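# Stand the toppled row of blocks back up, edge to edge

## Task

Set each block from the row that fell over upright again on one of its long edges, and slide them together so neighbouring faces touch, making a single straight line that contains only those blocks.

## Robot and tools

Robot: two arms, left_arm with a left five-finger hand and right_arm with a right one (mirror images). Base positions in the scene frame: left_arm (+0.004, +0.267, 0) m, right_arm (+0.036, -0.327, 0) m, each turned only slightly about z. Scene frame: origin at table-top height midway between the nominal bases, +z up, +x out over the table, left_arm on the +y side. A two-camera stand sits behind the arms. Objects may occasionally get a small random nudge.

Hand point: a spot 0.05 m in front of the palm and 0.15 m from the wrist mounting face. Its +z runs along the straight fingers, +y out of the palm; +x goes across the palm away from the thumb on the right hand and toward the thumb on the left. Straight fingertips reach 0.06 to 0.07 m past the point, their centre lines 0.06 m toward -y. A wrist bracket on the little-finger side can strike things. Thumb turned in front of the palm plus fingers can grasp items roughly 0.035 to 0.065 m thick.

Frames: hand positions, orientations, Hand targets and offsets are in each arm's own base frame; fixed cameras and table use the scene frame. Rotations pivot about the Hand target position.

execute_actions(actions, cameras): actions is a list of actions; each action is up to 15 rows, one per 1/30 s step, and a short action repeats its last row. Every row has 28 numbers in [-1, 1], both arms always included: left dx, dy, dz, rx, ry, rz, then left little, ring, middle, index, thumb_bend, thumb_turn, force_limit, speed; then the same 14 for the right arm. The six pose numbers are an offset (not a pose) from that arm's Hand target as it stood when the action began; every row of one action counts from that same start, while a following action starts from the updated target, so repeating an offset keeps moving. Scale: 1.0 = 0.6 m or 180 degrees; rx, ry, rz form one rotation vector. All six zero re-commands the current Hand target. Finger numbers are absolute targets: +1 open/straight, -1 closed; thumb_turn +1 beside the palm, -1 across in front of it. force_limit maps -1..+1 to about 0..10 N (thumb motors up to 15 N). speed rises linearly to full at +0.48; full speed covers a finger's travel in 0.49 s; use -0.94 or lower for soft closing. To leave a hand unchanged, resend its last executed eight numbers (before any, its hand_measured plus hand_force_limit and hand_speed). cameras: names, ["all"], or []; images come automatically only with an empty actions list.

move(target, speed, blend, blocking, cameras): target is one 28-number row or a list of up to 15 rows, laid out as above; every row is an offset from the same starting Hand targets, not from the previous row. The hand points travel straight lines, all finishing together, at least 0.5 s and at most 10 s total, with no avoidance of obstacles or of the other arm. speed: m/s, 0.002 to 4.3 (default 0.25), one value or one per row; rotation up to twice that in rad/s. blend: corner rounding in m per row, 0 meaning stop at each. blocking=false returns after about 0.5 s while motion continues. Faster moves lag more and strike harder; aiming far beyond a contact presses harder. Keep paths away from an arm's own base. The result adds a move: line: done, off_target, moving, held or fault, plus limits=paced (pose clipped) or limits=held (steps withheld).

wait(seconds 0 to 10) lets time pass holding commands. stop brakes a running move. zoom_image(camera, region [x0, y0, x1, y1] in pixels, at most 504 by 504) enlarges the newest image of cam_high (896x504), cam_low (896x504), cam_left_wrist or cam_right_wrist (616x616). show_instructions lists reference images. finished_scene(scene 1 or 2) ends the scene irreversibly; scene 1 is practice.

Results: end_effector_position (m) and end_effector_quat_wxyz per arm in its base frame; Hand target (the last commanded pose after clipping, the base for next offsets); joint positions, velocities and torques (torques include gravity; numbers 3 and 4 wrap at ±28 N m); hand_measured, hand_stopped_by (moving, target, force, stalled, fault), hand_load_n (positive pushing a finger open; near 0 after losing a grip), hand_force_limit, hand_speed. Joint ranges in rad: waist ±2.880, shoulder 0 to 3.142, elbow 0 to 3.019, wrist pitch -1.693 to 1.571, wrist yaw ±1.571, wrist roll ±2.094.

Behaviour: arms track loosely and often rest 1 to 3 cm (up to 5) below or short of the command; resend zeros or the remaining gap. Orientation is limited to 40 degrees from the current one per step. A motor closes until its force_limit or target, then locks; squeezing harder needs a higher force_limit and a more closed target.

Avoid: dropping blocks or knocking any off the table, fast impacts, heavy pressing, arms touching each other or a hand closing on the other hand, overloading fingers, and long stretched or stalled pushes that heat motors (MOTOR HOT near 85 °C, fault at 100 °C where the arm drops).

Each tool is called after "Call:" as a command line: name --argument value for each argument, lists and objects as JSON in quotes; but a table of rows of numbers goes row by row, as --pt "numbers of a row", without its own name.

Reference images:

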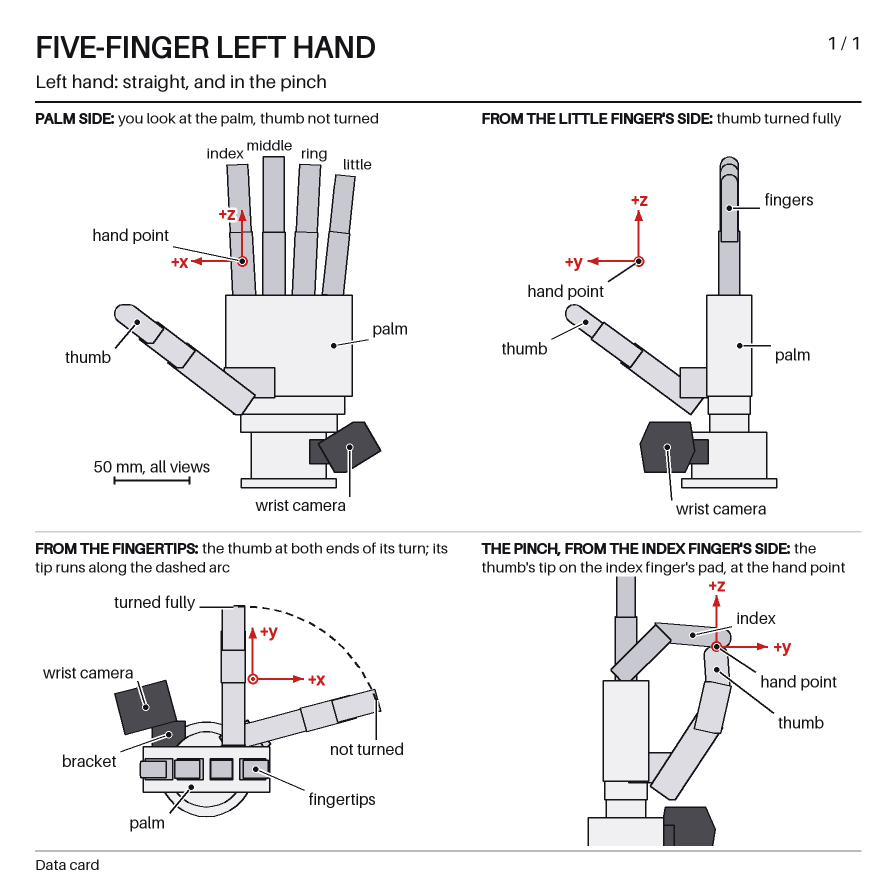

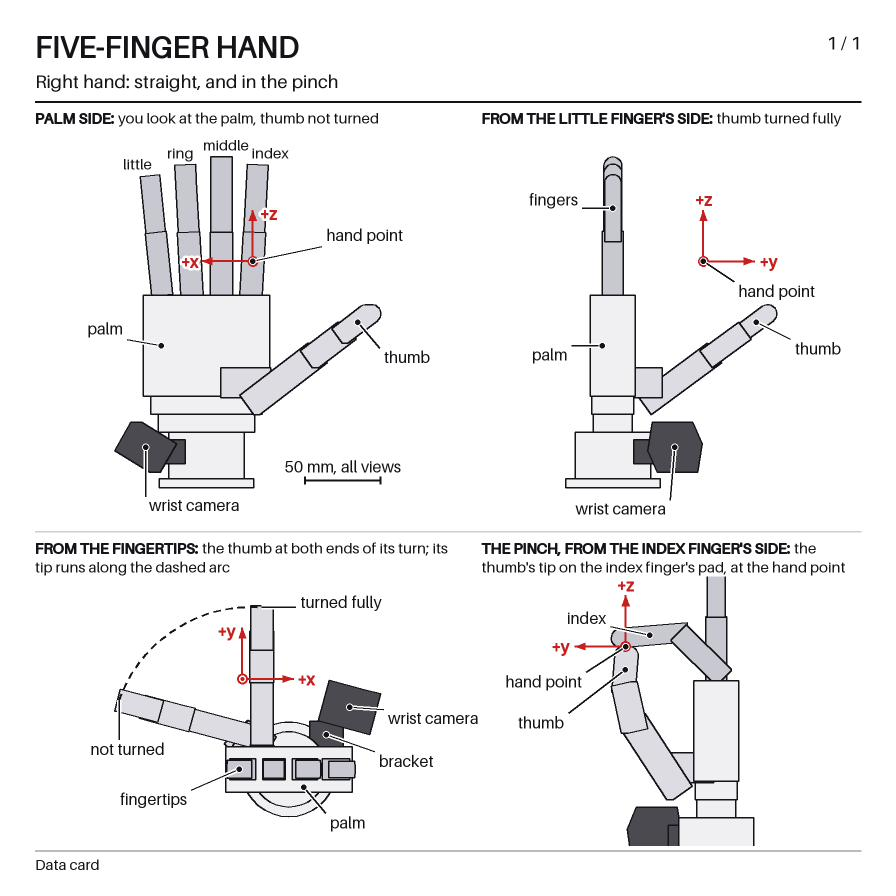

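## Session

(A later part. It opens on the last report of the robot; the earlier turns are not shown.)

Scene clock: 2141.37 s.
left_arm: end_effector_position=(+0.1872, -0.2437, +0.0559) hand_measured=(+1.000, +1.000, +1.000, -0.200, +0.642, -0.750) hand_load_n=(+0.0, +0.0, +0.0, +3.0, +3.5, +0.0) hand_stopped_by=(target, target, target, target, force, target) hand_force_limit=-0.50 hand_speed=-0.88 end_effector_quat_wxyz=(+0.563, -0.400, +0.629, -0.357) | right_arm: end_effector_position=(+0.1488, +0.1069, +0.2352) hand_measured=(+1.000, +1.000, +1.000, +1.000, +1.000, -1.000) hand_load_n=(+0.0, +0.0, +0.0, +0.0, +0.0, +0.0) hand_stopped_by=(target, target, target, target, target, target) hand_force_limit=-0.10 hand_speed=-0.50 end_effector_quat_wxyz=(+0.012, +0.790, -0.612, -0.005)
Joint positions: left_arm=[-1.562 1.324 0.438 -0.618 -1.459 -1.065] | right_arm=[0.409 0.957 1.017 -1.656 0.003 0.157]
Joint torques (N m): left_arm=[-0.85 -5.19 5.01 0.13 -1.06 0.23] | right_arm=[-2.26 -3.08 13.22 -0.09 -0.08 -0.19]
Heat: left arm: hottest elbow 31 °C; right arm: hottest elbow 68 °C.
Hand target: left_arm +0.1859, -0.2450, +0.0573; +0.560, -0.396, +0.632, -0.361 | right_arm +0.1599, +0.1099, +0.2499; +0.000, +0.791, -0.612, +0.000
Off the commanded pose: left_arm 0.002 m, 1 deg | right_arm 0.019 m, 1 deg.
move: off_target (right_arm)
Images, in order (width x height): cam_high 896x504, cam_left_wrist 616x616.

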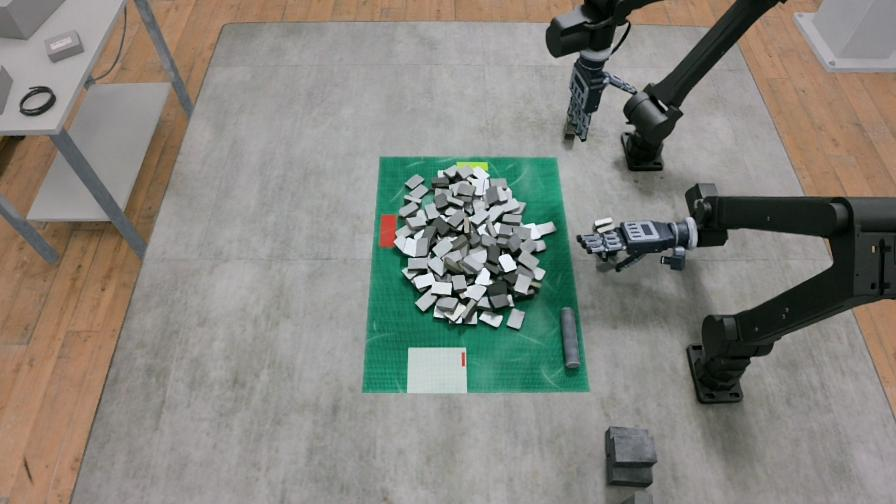

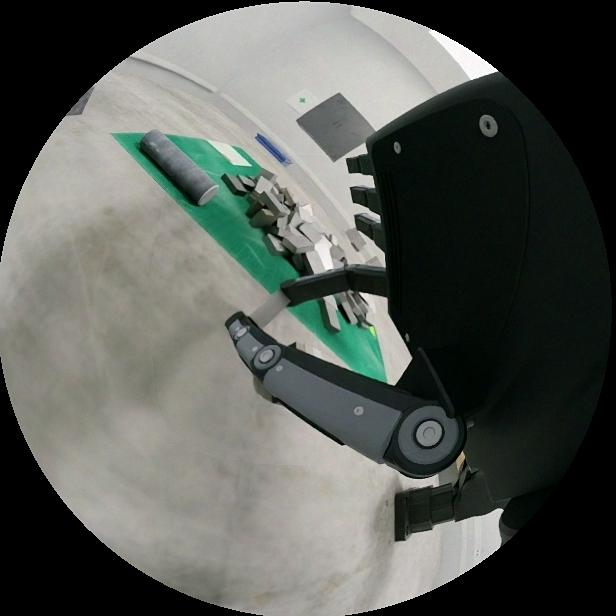

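Call:
move --target '[0, 0, -0.008, 0, 0, 0, 1, 1, 1, -0.2, 0.5, -0.75, -0.5, -0.88, 0, 0, 0, 0, 0, 0, 1, 1, 1, 1, 1, -1, -0.1, -0.5]' --speed 0.03 --cameras '["cam_high", "cam_left_wrist"]'

Call:
zoom_image --camera "cam_high" --region '[590, 235, 640, 285]'

Scene clock: 2152.70 s.
left_arm: end_effector_position=(+0.1875, -0.2463, +0.0548) hand_measured=(+1.000, +1.000, +1.000, -0.200, +0.642, -0.750) hand_load_n=(-0.5, +0.0, +0.0, +3.0, +3.0, -0.5) hand_stopped_by=(target, target, target, target, force, target) hand_force_limit=-0.50 hand_speed=-0.88 end_effector_quat_wxyz=(+0.561, -0.402, +0.627, -0.362) | right_arm: end_effector_position=(+0.1488, +0.1069, +0.2352) hand_measured=(+1.000, +1.000, +1.000, +1.000, +1.000, -1.000) hand_load_n=(+0.0, +0.0, +0.0, +0.0, +0.0, +0.0) hand_stopped_by=(target, target, target, target, target, target) hand_force_limit=-0.10 hand_speed=-0.50 end_effector_quat_wxyz=(+0.012, +0.790, -0.612, -0.005)
Joint positions: left_arm=[-1.562 1.324 0.429 -0.563 -1.462 -1.029] | right_arm=[0.409 0.957 1.017 -1.656 0.003 0.157]
Joint torques (N m): left_arm=[-0.79 -4.54 4.63 0.23 -0.86 0.22] | right_arm=[-2.02 -3.19 13.55 0.08 -0.09 -0.18]
Heat: left arm: hottest elbow 31 °C; right arm: hottest elbow 68 °C.
Hand target: left_arm +0.1859, -0.2450, +0.0524; +0.560, -0.396, +0.632, -0.361 | right_arm +0.1599, +0.1099, +0.2499; +0.000, +0.791, -0.612, +0.000
Off the commanded pose: left_arm 0.003 m, 1 deg | right_arm 0.019 m, 1 deg.
move: off_target (right_arm)
Images, in order (width x height): cam_high 896x504, cam_left_wrist 616x616.

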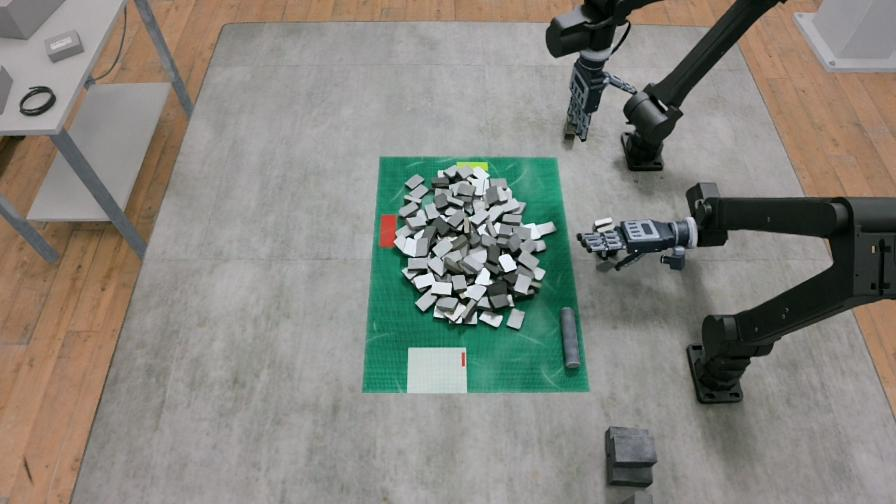

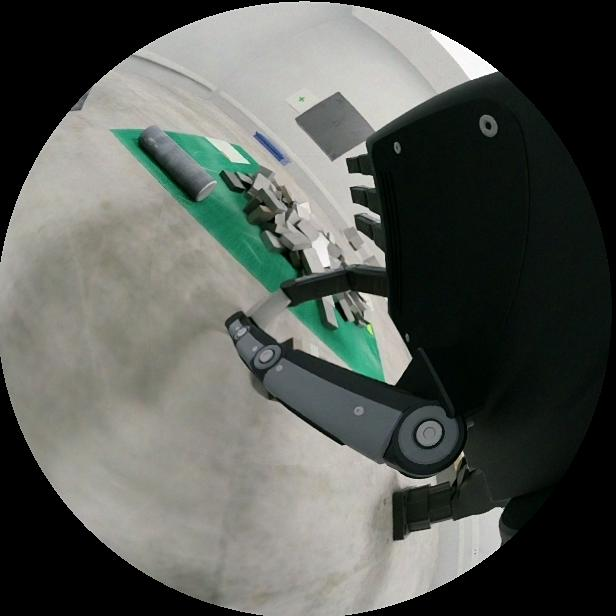

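Scaled by 10.080 from the camera's 896x504 image, which has a finer 1280x720 frame.

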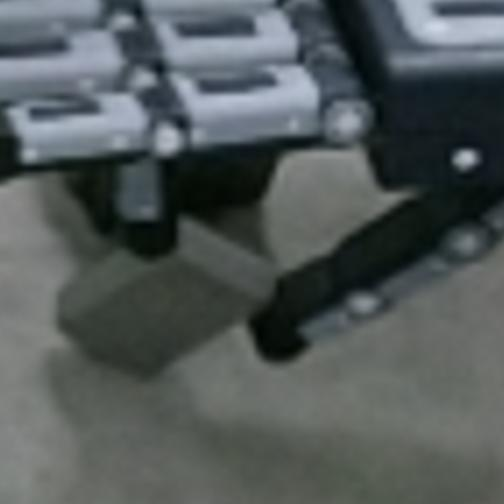

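Call:
wait --seconds 0.1 --cameras '["cam_high", "cam_left_wrist"]'

Scene clock: 2184.77 s.
left_arm: end_effector_position=(+0.1875, -0.2462, +0.0548) hand_measured=(+1.000, +1.000, +1.000, -0.200, +0.642, -0.750) hand_load_n=(+0.0, -0.5, +0.0, +3.0, +2.5, -0.5) hand_stopped_by=(target, target, target, target, force, target) hand_force_limit=-0.50 hand_speed=-0.88 end_effector_quat_wxyz=(+0.561, -0.402, +0.627, -0.362) | right_arm: end_effector_position=(+0.1488, +0.1069, +0.2352) hand_measured=(+1.000, +1.000, +1.000, +1.000, +1.000, -1.000) hand_load_n=(+0.0, +0.0, +0.0, +0.0, +0.0, +0.0) hand_stopped_by=(target, target, target, target, target, target) hand_force_limit=-0.10 hand_speed=-0.50 end_effector_quat_wxyz=(+0.012, +0.790, -0.612, -0.005)
Joint positions: left_arm=[-1.562 1.324 0.429 -0.563 -1.462 -1.029] | right_arm=[0.409 0.957 1.017 -1.656 0.003 0.157]
Joint torques (N m): left_arm=[-0.79 -4.54 4.64 0.21 -0.86 0.22] | right_arm=[-0.97 -3.43 13.16 0.29 -0.08 -0.15]
Heat: left arm: hottest elbow 31 °C; right arm: hottest elbow 68 °C.
Hand target: left_arm +0.1859, -0.2450, +0.0524; +0.560, -0.396, +0.632, -0.361 | right_arm +0.1599, +0.1099, +0.2499; +0.000, +0.791, -0.612, +0.000
Off the commanded pose: left_arm 0.003 m, 1 deg | right_arm 0.019 m, 1 deg.
wait: 0.10 s; at rest from the start
Images, in order (width x height): cam_high 896x504, cam_left_wrist 616x616.

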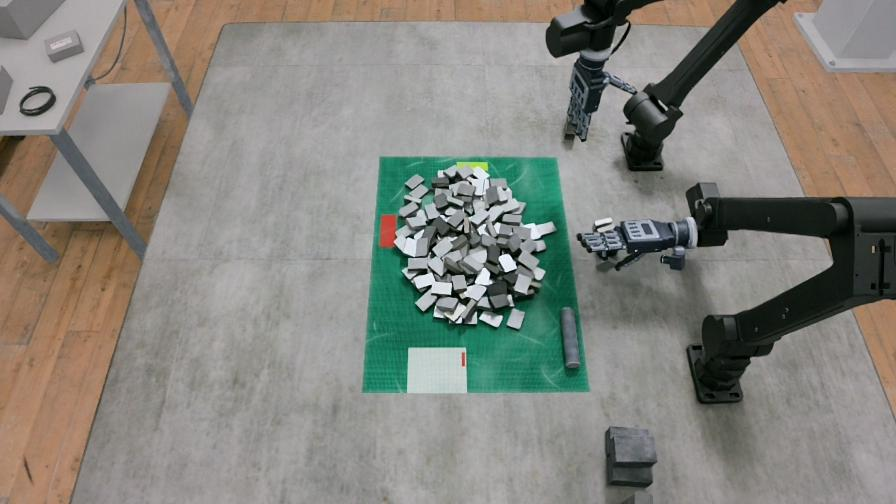

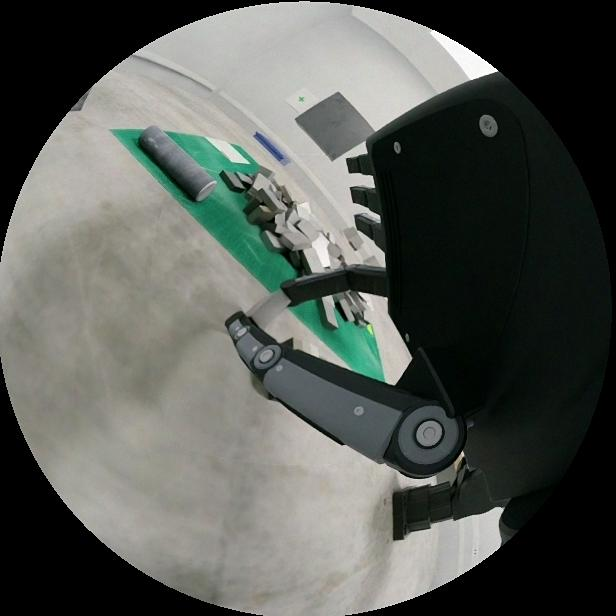

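Call:
move --target '[0,0,0,0,0,0,1,1,1,-0.2,0.85,-0.75,-0.5,-0.88,0,0,0,0,0,0,1,1,1,1,1,-1,-0.1,-0.5]' --cameras '["cam_high","cam_left_wrist"]'

Call:
zoom_image --camera "cam_left_wrist" --region '[186, 230, 376, 390]'

Call:
zoom_image --camera "cam_high" --region '[565, 205, 655, 285]'

Scene clock: 2198.47 s.
left_arm: end_effector_position=(+0.1874, -0.2448, +0.0538) hand_measured=(+1.000, +1.000, +1.000, -0.200, +0.850, -0.750) hand_load_n=(+0.0, +0.0, +0.0, +0.5, +0.0, +0.0) hand_stopped_by=(target, target, target, target, target, target) hand_force_limit=-0.50 hand_speed=-0.88 end_effector_quat_wxyz=(+0.561, -0.401, +0.628, -0.361) | right_arm: end_effector_position=(+0.1488, +0.1069, +0.2352) hand_measured=(+1.000, +1.000, +1.000, +1.000, +1.000, -1.000) hand_load_n=(+0.0, +0.0, -0.5, +0.0, -0.5, +0.0) hand_stopped_by=(target, target, target, target, target, target) hand_force_limit=-0.10 hand_speed=-0.50 end_effector_quat_wxyz=(+0.012, +0.790, -0.612, -0.005)
Joint positions: left_arm=[-1.562 1.324 0.426 -0.563 -1.461 -1.029] | right_arm=[0.409 0.957 1.017 -1.656 0.003 0.157]
Joint torques (N m): left_arm=[-0.79 -4.48 4.96 -0.03 -0.92 0.16] | right_arm=[-1.55 -4.13 13.34 0.13 -0.05 -0.2]
Heat: left arm: hottest elbow 31 °C; right arm: hottest elbow 68 °C.
Hand target: left_arm +0.1857, -0.2450, +0.0524; +0.561, -0.397, +0.631, -0.360 | right_arm +0.1599, +0.1099, +0.2499; +0.000, +0.791, -0.612, +0.000
Off the commanded pose: left_arm 0.002 m, 1 deg | right_arm 0.019 m, 1 deg.
move: off_target (right_arm)
Images, in order (width x height): cam_high 896x504, cam_left_wrist 616x616.

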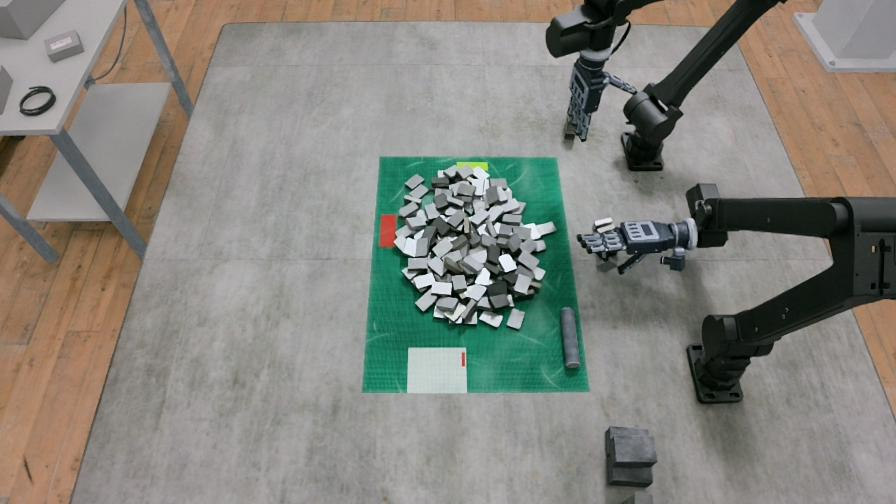

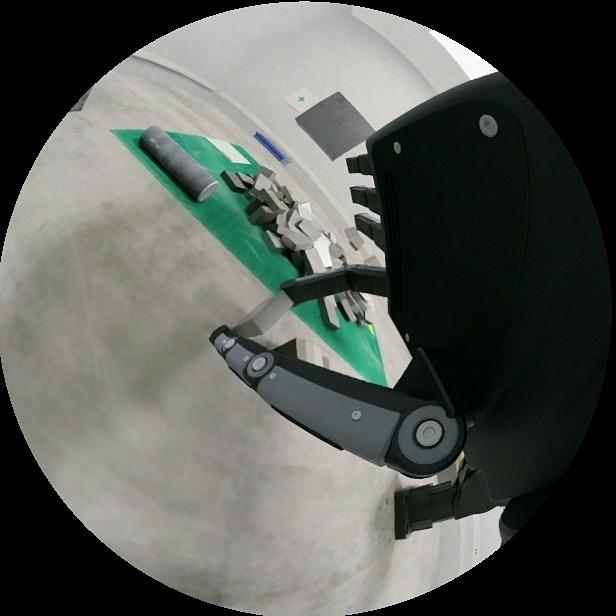

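Scaled by 2.653 from the camera's 616x616 image, which has a finer 880x880 frame.

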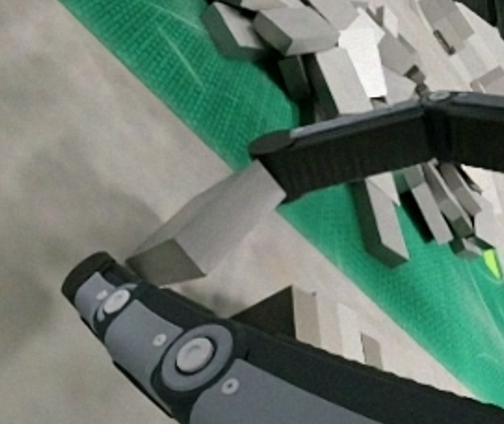

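Scaled by 5.600 from the camera's 896x504 image, which has a finer 1280x720 frame.

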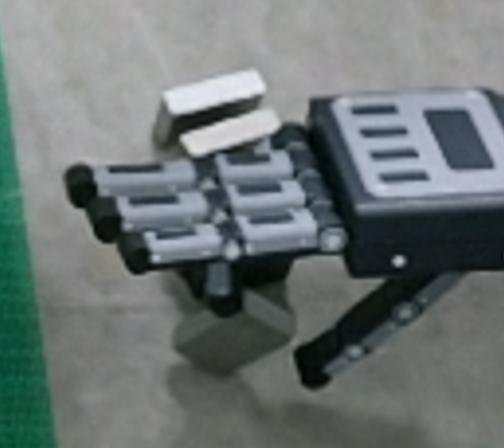

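Call:
zoom_image --camera "cam_left_wrist" --region '[205, 270, 315, 360]'

Call:
zoom_image --camera "cam_high" --region '[585, 235, 645, 285]'

Scaled by 4.582 from the camera's 616x616 image, which has a finer 880x880 frame.

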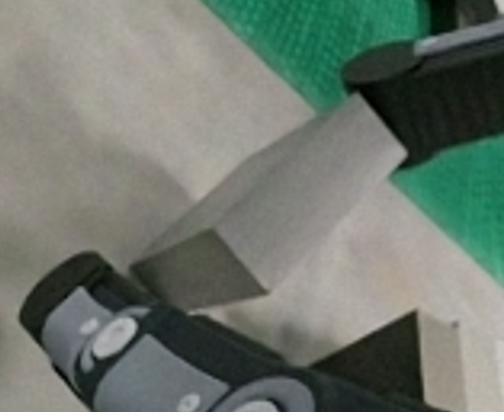

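Scaled by 8.400 from the camera's 896x504 image, which has a finer 1280x720 frame.

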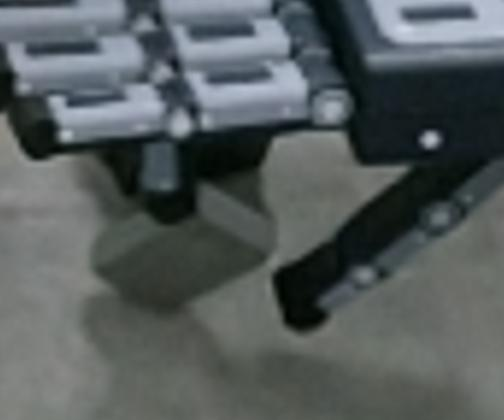

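Call:
move --target '[-0.0093,0.00375,0,0,0,0,1,1,1,-0.2,0.72,-0.75,-0.5,-0.88,0,0,0,0,0,0,1,1,1,1,1,-1,-0.1,-0.5]' --speed 0.02 --cameras '["cam_high","cam_left_wrist"]'

Call:
zoom_image --camera "cam_left_wrist" --region '[205, 270, 315, 360]'

Call:
zoom_image --camera "cam_high" --region '[585, 235, 645, 285]'

Scene clock: 2257.50 s.
left_arm: end_effector_position=(+0.1829, -0.2324, +0.0513) hand_measured=(+1.000, +1.000, +1.000, -0.200, +0.720, -0.750) hand_load_n=(+0.0, +0.0, +0.0, +0.0, +0.0, +0.0) hand_stopped_by=(target, target, target, target, target, target) hand_force_limit=-0.50 hand_speed=-0.88 end_effector_quat_wxyz=(+0.564, -0.395, +0.632, -0.355) | right_arm: end_effector_position=(+0.1488, +0.1069, +0.2352) hand_measured=(+1.000, +1.000, +1.000, +1.000, +1.000, -1.000) hand_load_n=(+0.0, +0.0, +0.0, +0.0, +0.0, +0.0) hand_stopped_by=(target, target, target, target, target, target) hand_force_limit=-0.10 hand_speed=-0.50 end_effector_quat_wxyz=(+0.012, +0.790, -0.612, -0.005)
Joint positions: left_arm=[-1.579 1.331 0.426 -0.714 -1.458 -1.169] | right_arm=[0.409 0.957 1.017 -1.656 0.003 0.157]
Joint torques (N m): left_arm=[-1.14 -3.25 6.68 -0.75 -0.99 -0.04] | right_arm=[-1.2 -3.19 13.38 0.05 -0.07 -0.25]
Heat: left arm: hottest elbow 30 °C; right arm: hottest elbow 69 °C.
Hand target: left_arm +0.1800, -0.2428, +0.0524; +0.560, -0.397, +0.631, -0.360 | right_arm +0.1599, +0.1099, +0.2499; +0.000, +0.791, -0.612, +0.000
Off the commanded pose: left_arm 0.011 m, 1 deg | right_arm 0.019 m, 1 deg.
move: off_target (left_arm, right_arm)
Images, in order (width x height): cam_high 896x504, cam_left_wrist 616x616.

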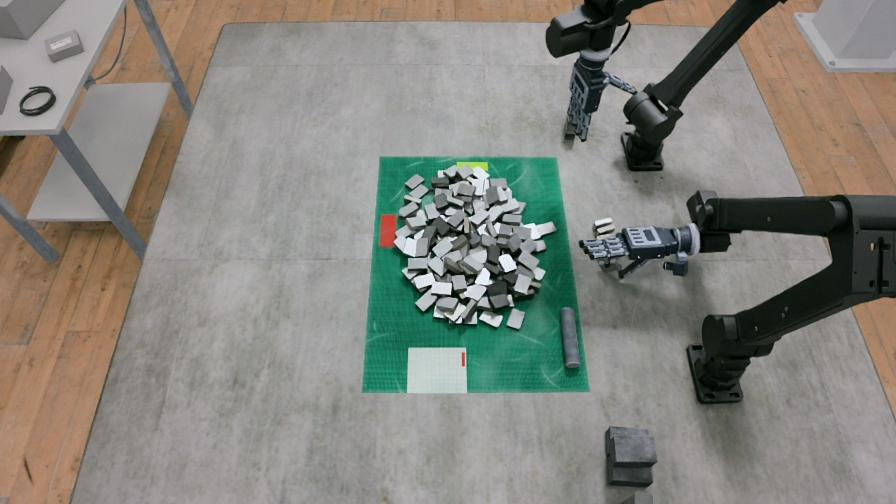

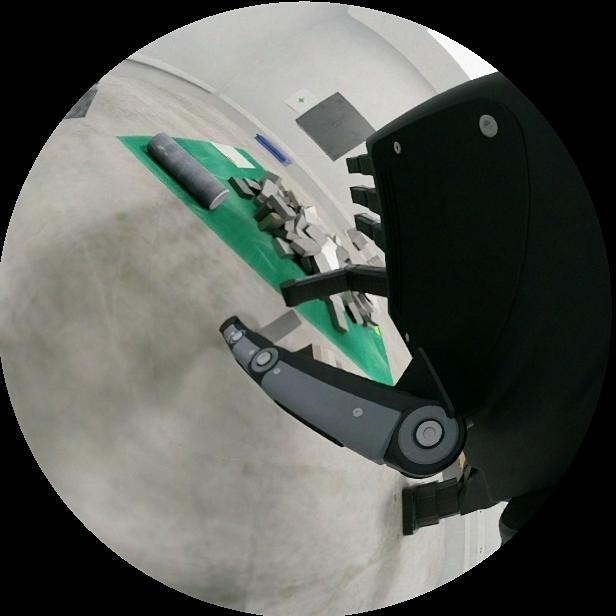

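Scaled by 4.582 from the camera's 616x616 image, which has a finer 880x880 frame.

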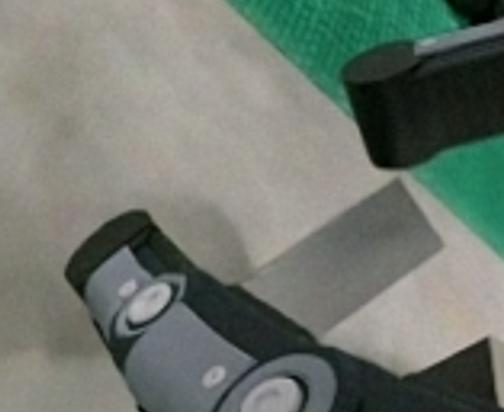

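Scaled by 8.400 from the camera's 896x504 image, which has a finer 1280x720 frame.

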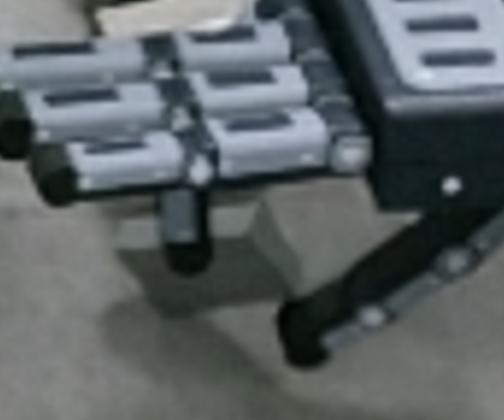

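Call:
zoom_image --camera "cam_high" --region '[592, 252, 628, 282]'

Call:
zoom_image --camera "cam_left_wrist" --region '[240, 300, 310, 360]'

Scaled by 14.000 from the camera's 896x504 image, which has a finer 1280x720 frame.

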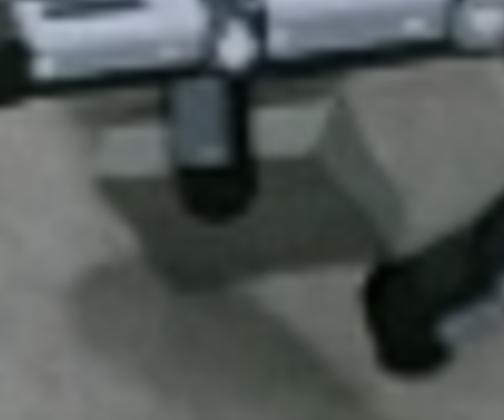

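Scaled by 7.200 from the camera's 616x616 image, which has a finer 880x880 frame.

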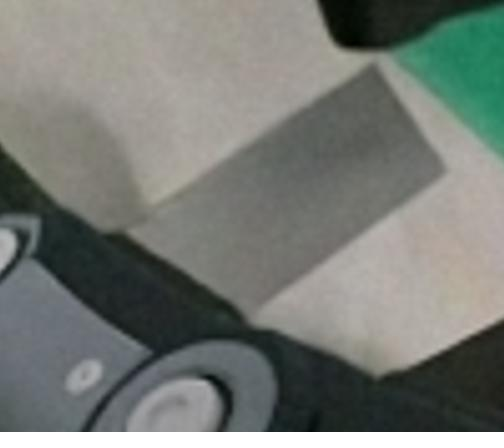

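Call:
move --target '[0.0048,0.0173,-0.0018,0,0,0,1,1,1,0.2,0.72,-0.75,-0.5,-0.7,0,0,0,0,0,0,1,1,1,1,1,-1,-0.1,-0.5]' --speed 0.02 --cameras '["cam_high","cam_left_wrist"]'

Call:
zoom_image --camera "cam_high" --region '[592, 252, 628, 282]'

Call:
zoom_image --camera "cam_left_wrist" --region '[205, 270, 315, 360]'

Scene clock: 2300.23 s.
left_arm: end_effector_position=(+0.1829, -0.2318, +0.0489) hand_measured=(+1.000, +1.000, +1.000, +0.200, +0.720, -0.750) hand_load_n=(+0.0, +0.0, +0.0, +0.0, +0.0, +0.0) hand_stopped_by=(target, target, target, target, target, target) hand_force_limit=-0.50 hand_speed=-0.70 end_effector_quat_wxyz=(+0.562, -0.396, +0.632, -0.357) | right_arm: end_effector_position=(+0.1488, +0.1069, +0.2352) hand_measured=(+1.000, +1.000, +1.000, +1.000, +1.000, -1.000) hand_load_n=(+0.0, +0.0, +0.0, +0.0, +0.0, +0.0) hand_stopped_by=(target, target, target, target, target, target) hand_force_limit=-0.10 hand_speed=-0.50 end_effector_quat_wxyz=(+0.012, +0.790, -0.612, -0.005)
Joint positions: left_arm=[-1.579 1.331 0.416 -0.683 -1.458 -1.153] | right_arm=[0.409 0.957 1.017 -1.656 0.003 0.157]
Joint torques (N m): left_arm=[-0.44 -5.3 4.7 0.03 -1.09 0.22] | right_arm=[-2.26 -3.55 13.26 0.16 -0.12 -0.2]
Heat: left arm: hottest elbow 30 °C; right arm: hottest elbow 69 °C.
Hand target: left_arm +0.1829, -0.2325, +0.0514; +0.560, -0.397, +0.631, -0.360 | right_arm +0.1599, +0.1099, +0.2499; +0.000, +0.791, -0.612, +0.000
Off the commanded pose: left_arm 0.003 m, 0 deg | right_arm 0.019 m, 1 deg.
move: off_target (right_arm)
Images, in order (width x height): cam_high 896x504, cam_left_wrist 616x616.

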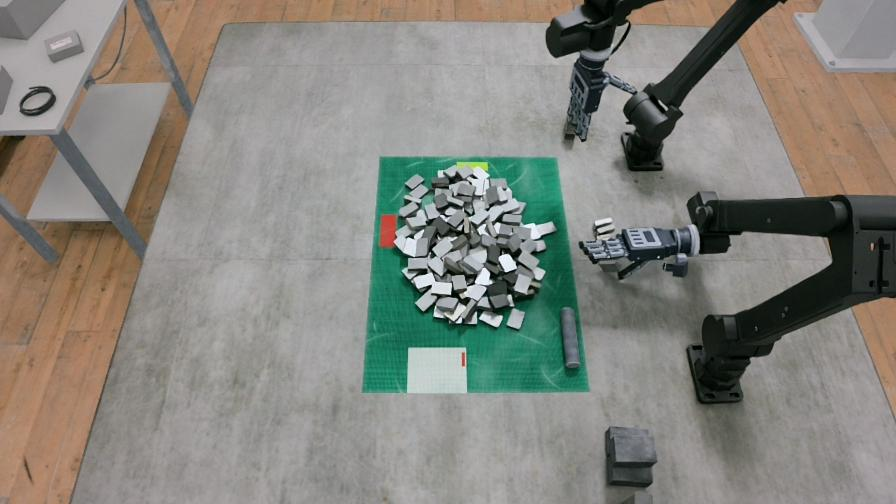

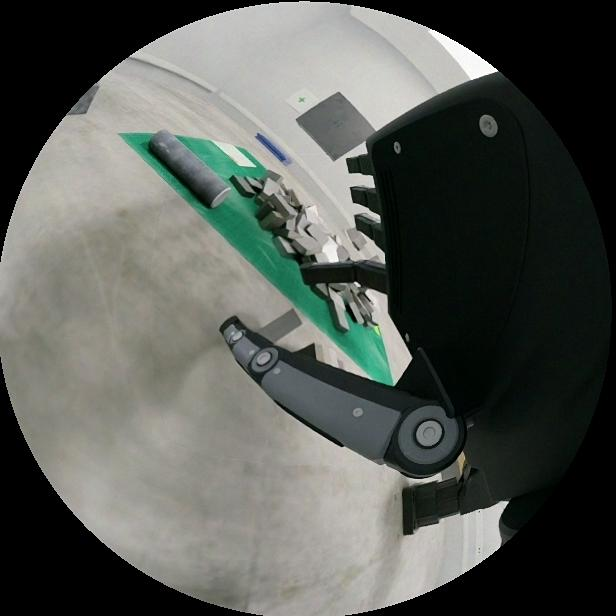

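Scaled by 14.000 from the camera's 896x504 image, which has a finer 1280x720 frame.

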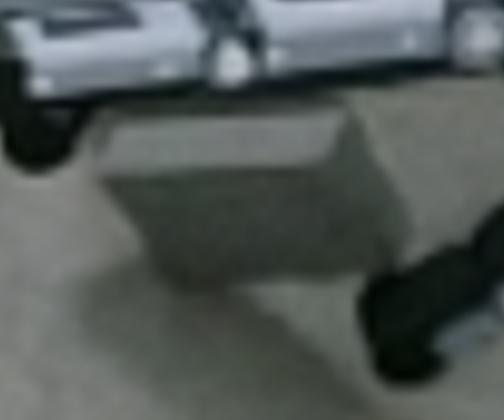

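Scaled by 4.582 from the camera's 616x616 image, which has a finer 880x880 frame.

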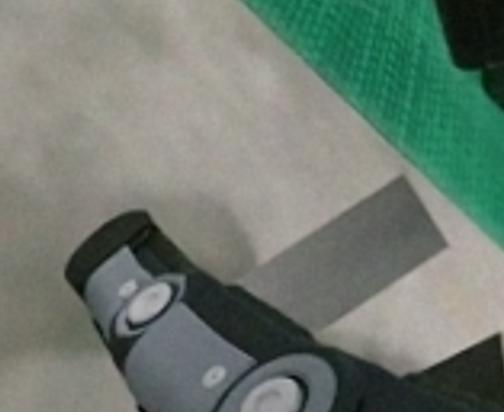

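Call:
move --target '[-0.0232,0.0095,-0.0125,0,0,0,1,1,1,0.2,0.72,-0.75,-0.5,-0.7,0,0,0,0,0,0,1,1,1,1,1,-1,-0.1,-0.5]' --speed 0.02 --cameras '["cam_high","cam_left_wrist"]'

Call:
zoom_image --camera "cam_high" --region '[592, 252, 628, 282]'

Call:
zoom_image --camera "cam_left_wrist" --region '[205, 270, 315, 360]'

Scene clock: 2317.23 s.
left_arm: end_effector_position=(+0.1725, -0.2156, +0.0430) hand_measured=(+1.000, +1.000, +1.000, +0.200, +0.720, -0.750) hand_load_n=(+0.0, +0.0, +0.0, -0.5, +0.0, +0.0) hand_stopped_by=(target, target, target, target, target, target) hand_force_limit=-0.50 hand_speed=-0.70 end_effector_quat_wxyz=(+0.562, -0.395, +0.634, -0.355) | right_arm: end_effector_position=(+0.1488, +0.1069, +0.2352) hand_measured=(+1.000, +1.000, +1.000, +1.000, +1.000, -1.000) hand_load_n=(+0.0, -0.5, +0.0, +0.0, -0.5, +0.0) hand_stopped_by=(target, target, target, target, target, target) hand_force_limit=-0.10 hand_speed=-0.50 end_effector_quat_wxyz=(+0.012, +0.790, -0.612, -0.005)
Joint positions: left_arm=[-1.628 1.408 0.437 -1.015 -1.445 -1.538] | right_arm=[0.409 0.957 1.017 -1.656 0.003 0.157]
Joint torques (N m): left_arm=[-1.14 -3.37 6.04 -1.24 -0.86 -0.02] | right_arm=[-2.32 -3.84 13.19 0.32 -0.08 -0.2]
Heat: left arm: hottest elbow 30 °C; right arm: hottest elbow 69 °C.
Hand target: left_arm +0.1690, -0.2268, +0.0439; +0.561, -0.397, +0.631, -0.360 | right_arm +0.1599, +0.1099, +0.2499; +0.000, +0.791, -0.612, +0.000
Off the commanded pose: left_arm 0.012 m, 1 deg | right_arm 0.019 m, 1 deg.
move: off_target (left_arm, right_arm)
Images, in order (width x height): cam_high 896x504, cam_left_wrist 616x616.

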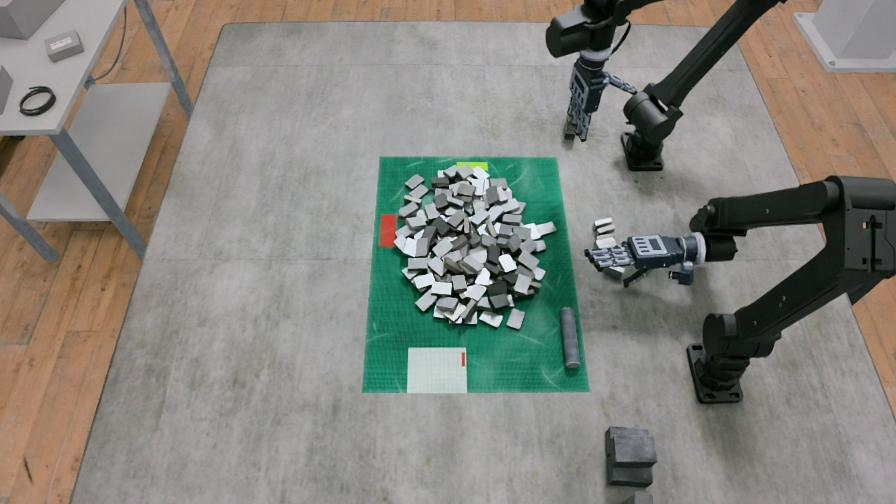

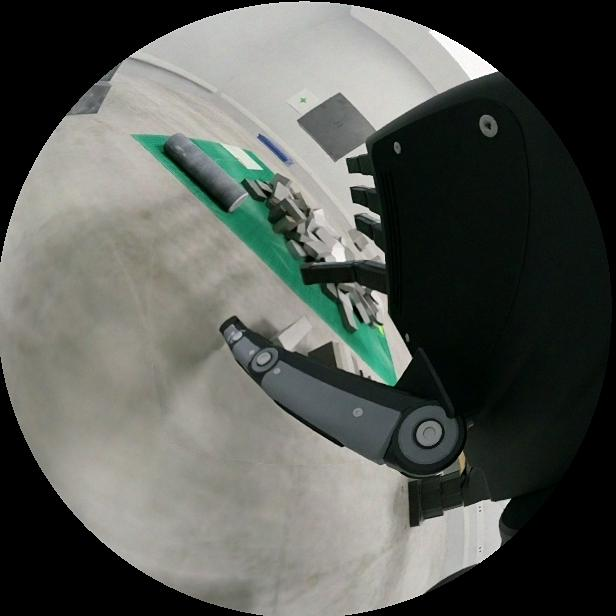

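Scaled by 14.000 from the camera's 896x504 image, which has a finer 1280x720 frame.

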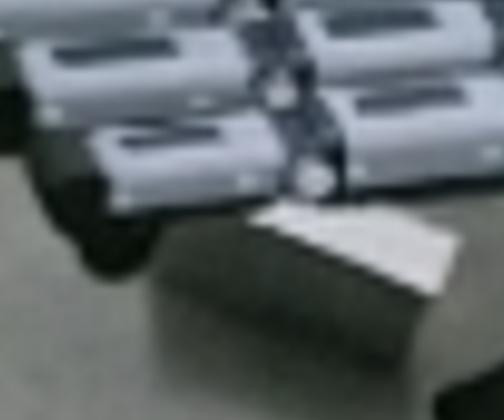

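Scaled by 4.582 from the camera's 616x616 image, which has a finer 880x880 frame.

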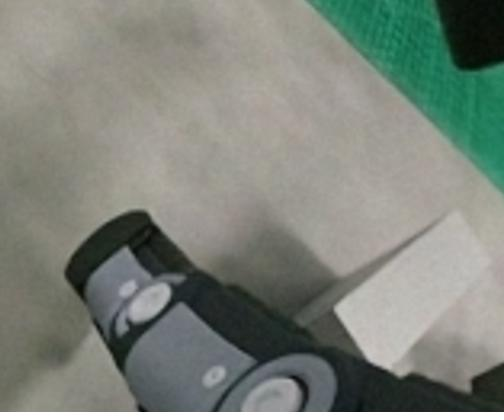

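Call:
zoom_image --camera "cam_left_wrist" --region '[255, 305, 325, 365]'

Call:
zoom_image --camera "cam_high" --region '[580, 210, 650, 290]'

Scaled by 7.200 from the camera's 616x616 image, which has a finer 880x880 frame.

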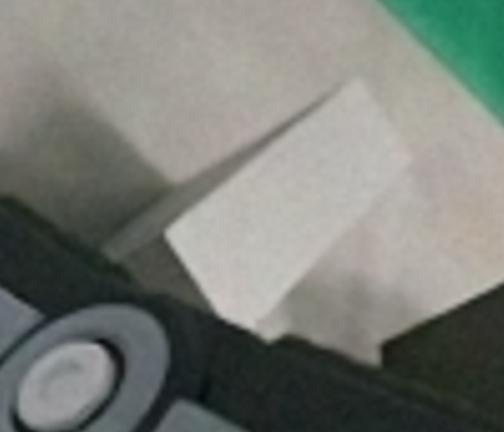

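Scaled by 6.300 from the camera's 896x504 image, which has a finer 1280x720 frame.

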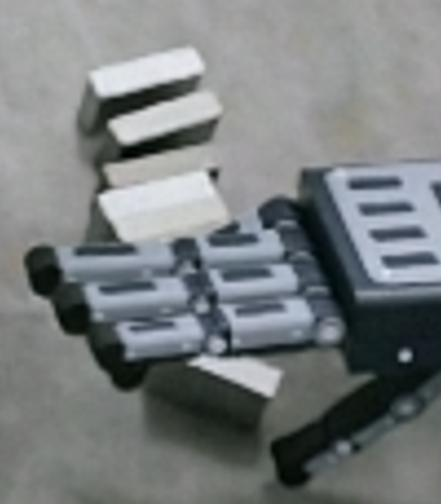

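Call:
move --pt "-0.0108 0.0353 0.0483 0 0 0 1 1 1 0.2 0.72 -0.75 -0.5 -0.7 0 0 0 0 0 0 1 1 1 1 1 -1 -0.1 -0.5" --pt "-0.0108 0.1 0.2 0 0 0 1 1 1 0.2 0.72 -0.75 -0.5 -0.7 0 0 0 0 0 0 1 1 1 1 1 -1 -0.1 -0.5" --pt "0.05 0.38 0.34 0 0 0 1 1 1 0.2 0.72 -0.75 -0.5 -0.7 0 0 0 0 0 0 1 1 1 1 1 -1 -0.1 -0.5" --speed '[0.04,0.12,0.2]' --blend '[0.005,0.03,0]' --cameras '["cam_high"]'

Call:
zoom_image --camera "cam_high" --region '[575, 200, 665, 290]'

Scene clock: 2365.50 s.
left_arm: end_effector_position=(+0.1921, -0.0020, +0.2342) hand_measured=(+1.000, +1.000, +1.000, +0.200, +0.720, -0.750) hand_load_n=(+0.0, +0.0, +0.0, +0.0, +0.0, +0.0) hand_stopped_by=(target, target, target, target, target, target) hand_force_limit=-0.50 hand_speed=-0.70 end_effector_quat_wxyz=(+0.604, -0.384, +0.606, -0.347) | right_arm: end_effector_position=(+0.1488, +0.1069, +0.2352) hand_measured=(+1.000, +1.000, +1.000, +1.000, +1.000, -1.000) hand_load_n=(+0.0, +0.0, +0.0, +0.0, +0.0, +0.0) hand_stopped_by=(target, target, target, target, target, target) hand_force_limit=-0.10 hand_speed=-0.50 end_effector_quat_wxyz=(+0.012, +0.790, -0.612, -0.005)
Joint positions: left_arm=[-1.515 0.015 0.484 -1.676 -1.539 -0.722] | right_arm=[0.409 0.957 1.017 -1.656 0.003 0.157]
Joint torques (N m): left_arm=[-1.14 4.42 10.93 -0.21 -0.88 0.24] | right_arm=[-1.79 -4.19 13.35 0.24 -0.06 -0.17]
Heat: left arm: hottest elbow 31 °C; right arm: hottest elbow 69 °C.
Hand target: left_arm +0.1990, +0.0013, +0.2480; +0.561, -0.397, +0.631, -0.360 | right_arm +0.1599, +0.1099, +0.2499; +0.000, +0.791, -0.612, +0.000
Off the commanded pose: left_arm 0.016 m, 6 deg | right_arm 0.019 m, 1 deg.
joint sent to its limit (left arm) — joint 2 (shoulder), lower limit; joint 4 (wrist pitch), lower limit. The joint targets are off in position and orientation.
move: off_target (left_arm, right_arm)
Images, in order (width x height): cam_high 896x504.

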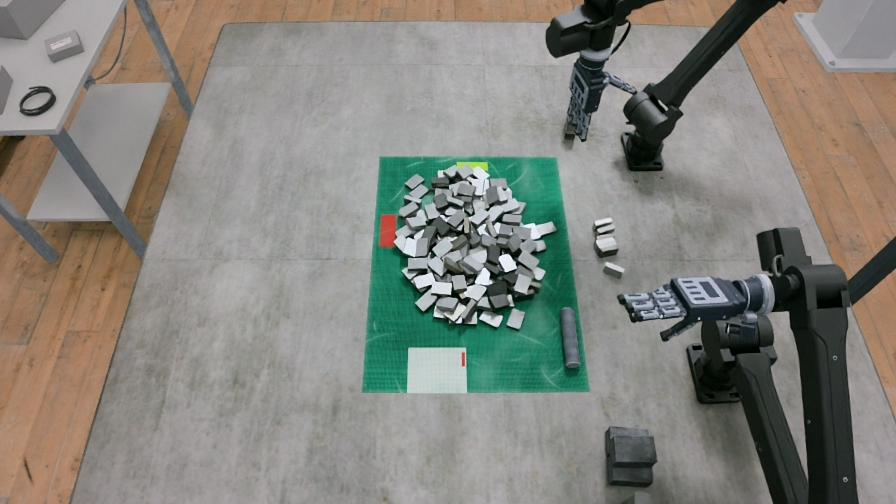

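Scaled by 5.600 from the camera's 896x504 image, which has a finer 1280x720 frame.

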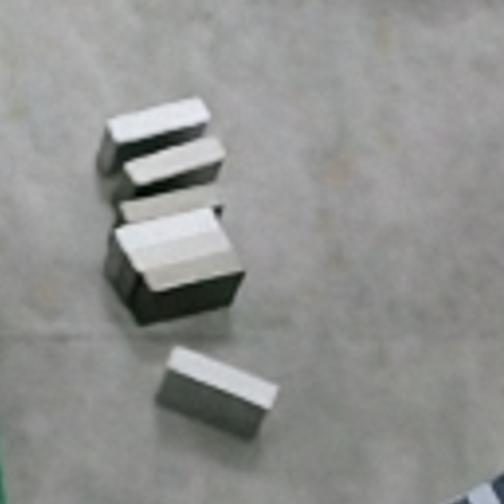

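Call:
move --target '[0,0,0,0,0,0,1,1,1,0.2,0.72,-0.75,-0.5,-0.7,-0.0715,0.397,0,0,0,0.5,1,1,1,1,1,-1,-0.1,-0.5]' --speed 0.25 --cameras '["cam_high"]'

Scene clock: 2391.93 s.
left_arm: end_effector_position=(+0.1920, -0.0019, +0.2341) hand_measured=(+1.000, +1.000, +1.000, +0.200, +0.720, -0.750) hand_load_n=(+0.0, +0.0, +0.0, +0.0, +0.0, +0.0) hand_stopped_by=(target, target, target, target, target, target) hand_force_limit=-0.50 hand_speed=-0.70 end_effector_quat_wxyz=(+0.604, -0.384, +0.606, -0.346) | right_arm: end_effector_position=(+0.1125, +0.3313, +0.2420) hand_measured=(+1.000, +1.000, +1.000, +1.000, +1.000, -1.000) hand_load_n=(+0.0, +0.0, +0.0, +0.0, +0.0, -0.5) hand_stopped_by=(target, target, target, target, target, target) hand_force_limit=-0.10 hand_speed=-0.50 end_effector_quat_wxyz=(+0.014, +0.993, +0.118, -0.006)
Joint positions: left_arm=[-1.515 0.015 0.484 -1.676 -1.538 -0.721] | right_arm=[1.26 1.45 1.432 -1.584 0.001 -0.549]
Joint torques (N m): left_arm=[-1.14 4.42 10.95 -0.2 -0.88 0.23] | right_arm=[-2.02 -11.52 13.22 0.36 0.05 -0.15]
Heat: left arm: hottest elbow 32 °C; right arm: hottest elbow 69 °C.
Hand target: left_arm +0.1990, +0.0013, +0.2480; +0.561, -0.397, +0.631, -0.360 | right_arm +0.1170, +0.3481, +0.2500; +0.000, +0.992, +0.127, +0.000
Off the commanded pose: left_arm 0.016 m, 6 deg | right_arm 0.019 m, 2 deg.
joint sent to its limit (left arm) — joint 2 (shoulder), lower limit; joint 4 (wrist pitch), lower limit. The joint targets are off in position and orientation.
move: off_target (left_arm, right_arm)
Images, in order (width x height): cam_high 896x504.

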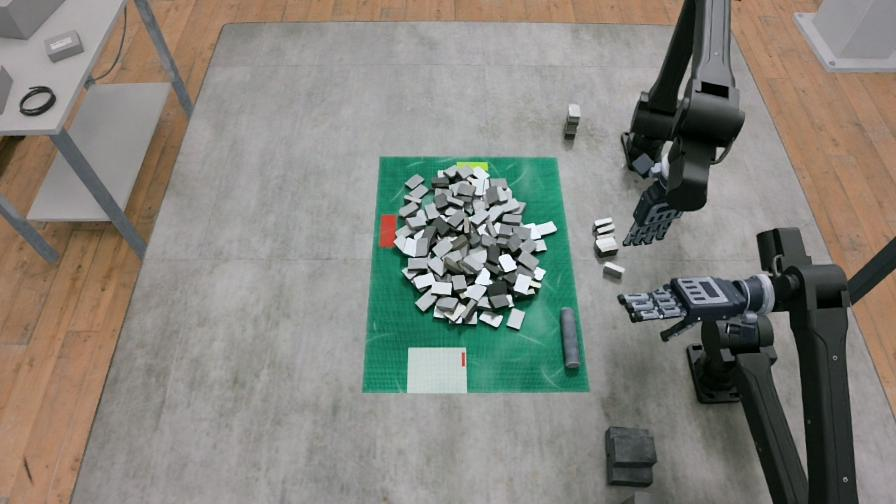

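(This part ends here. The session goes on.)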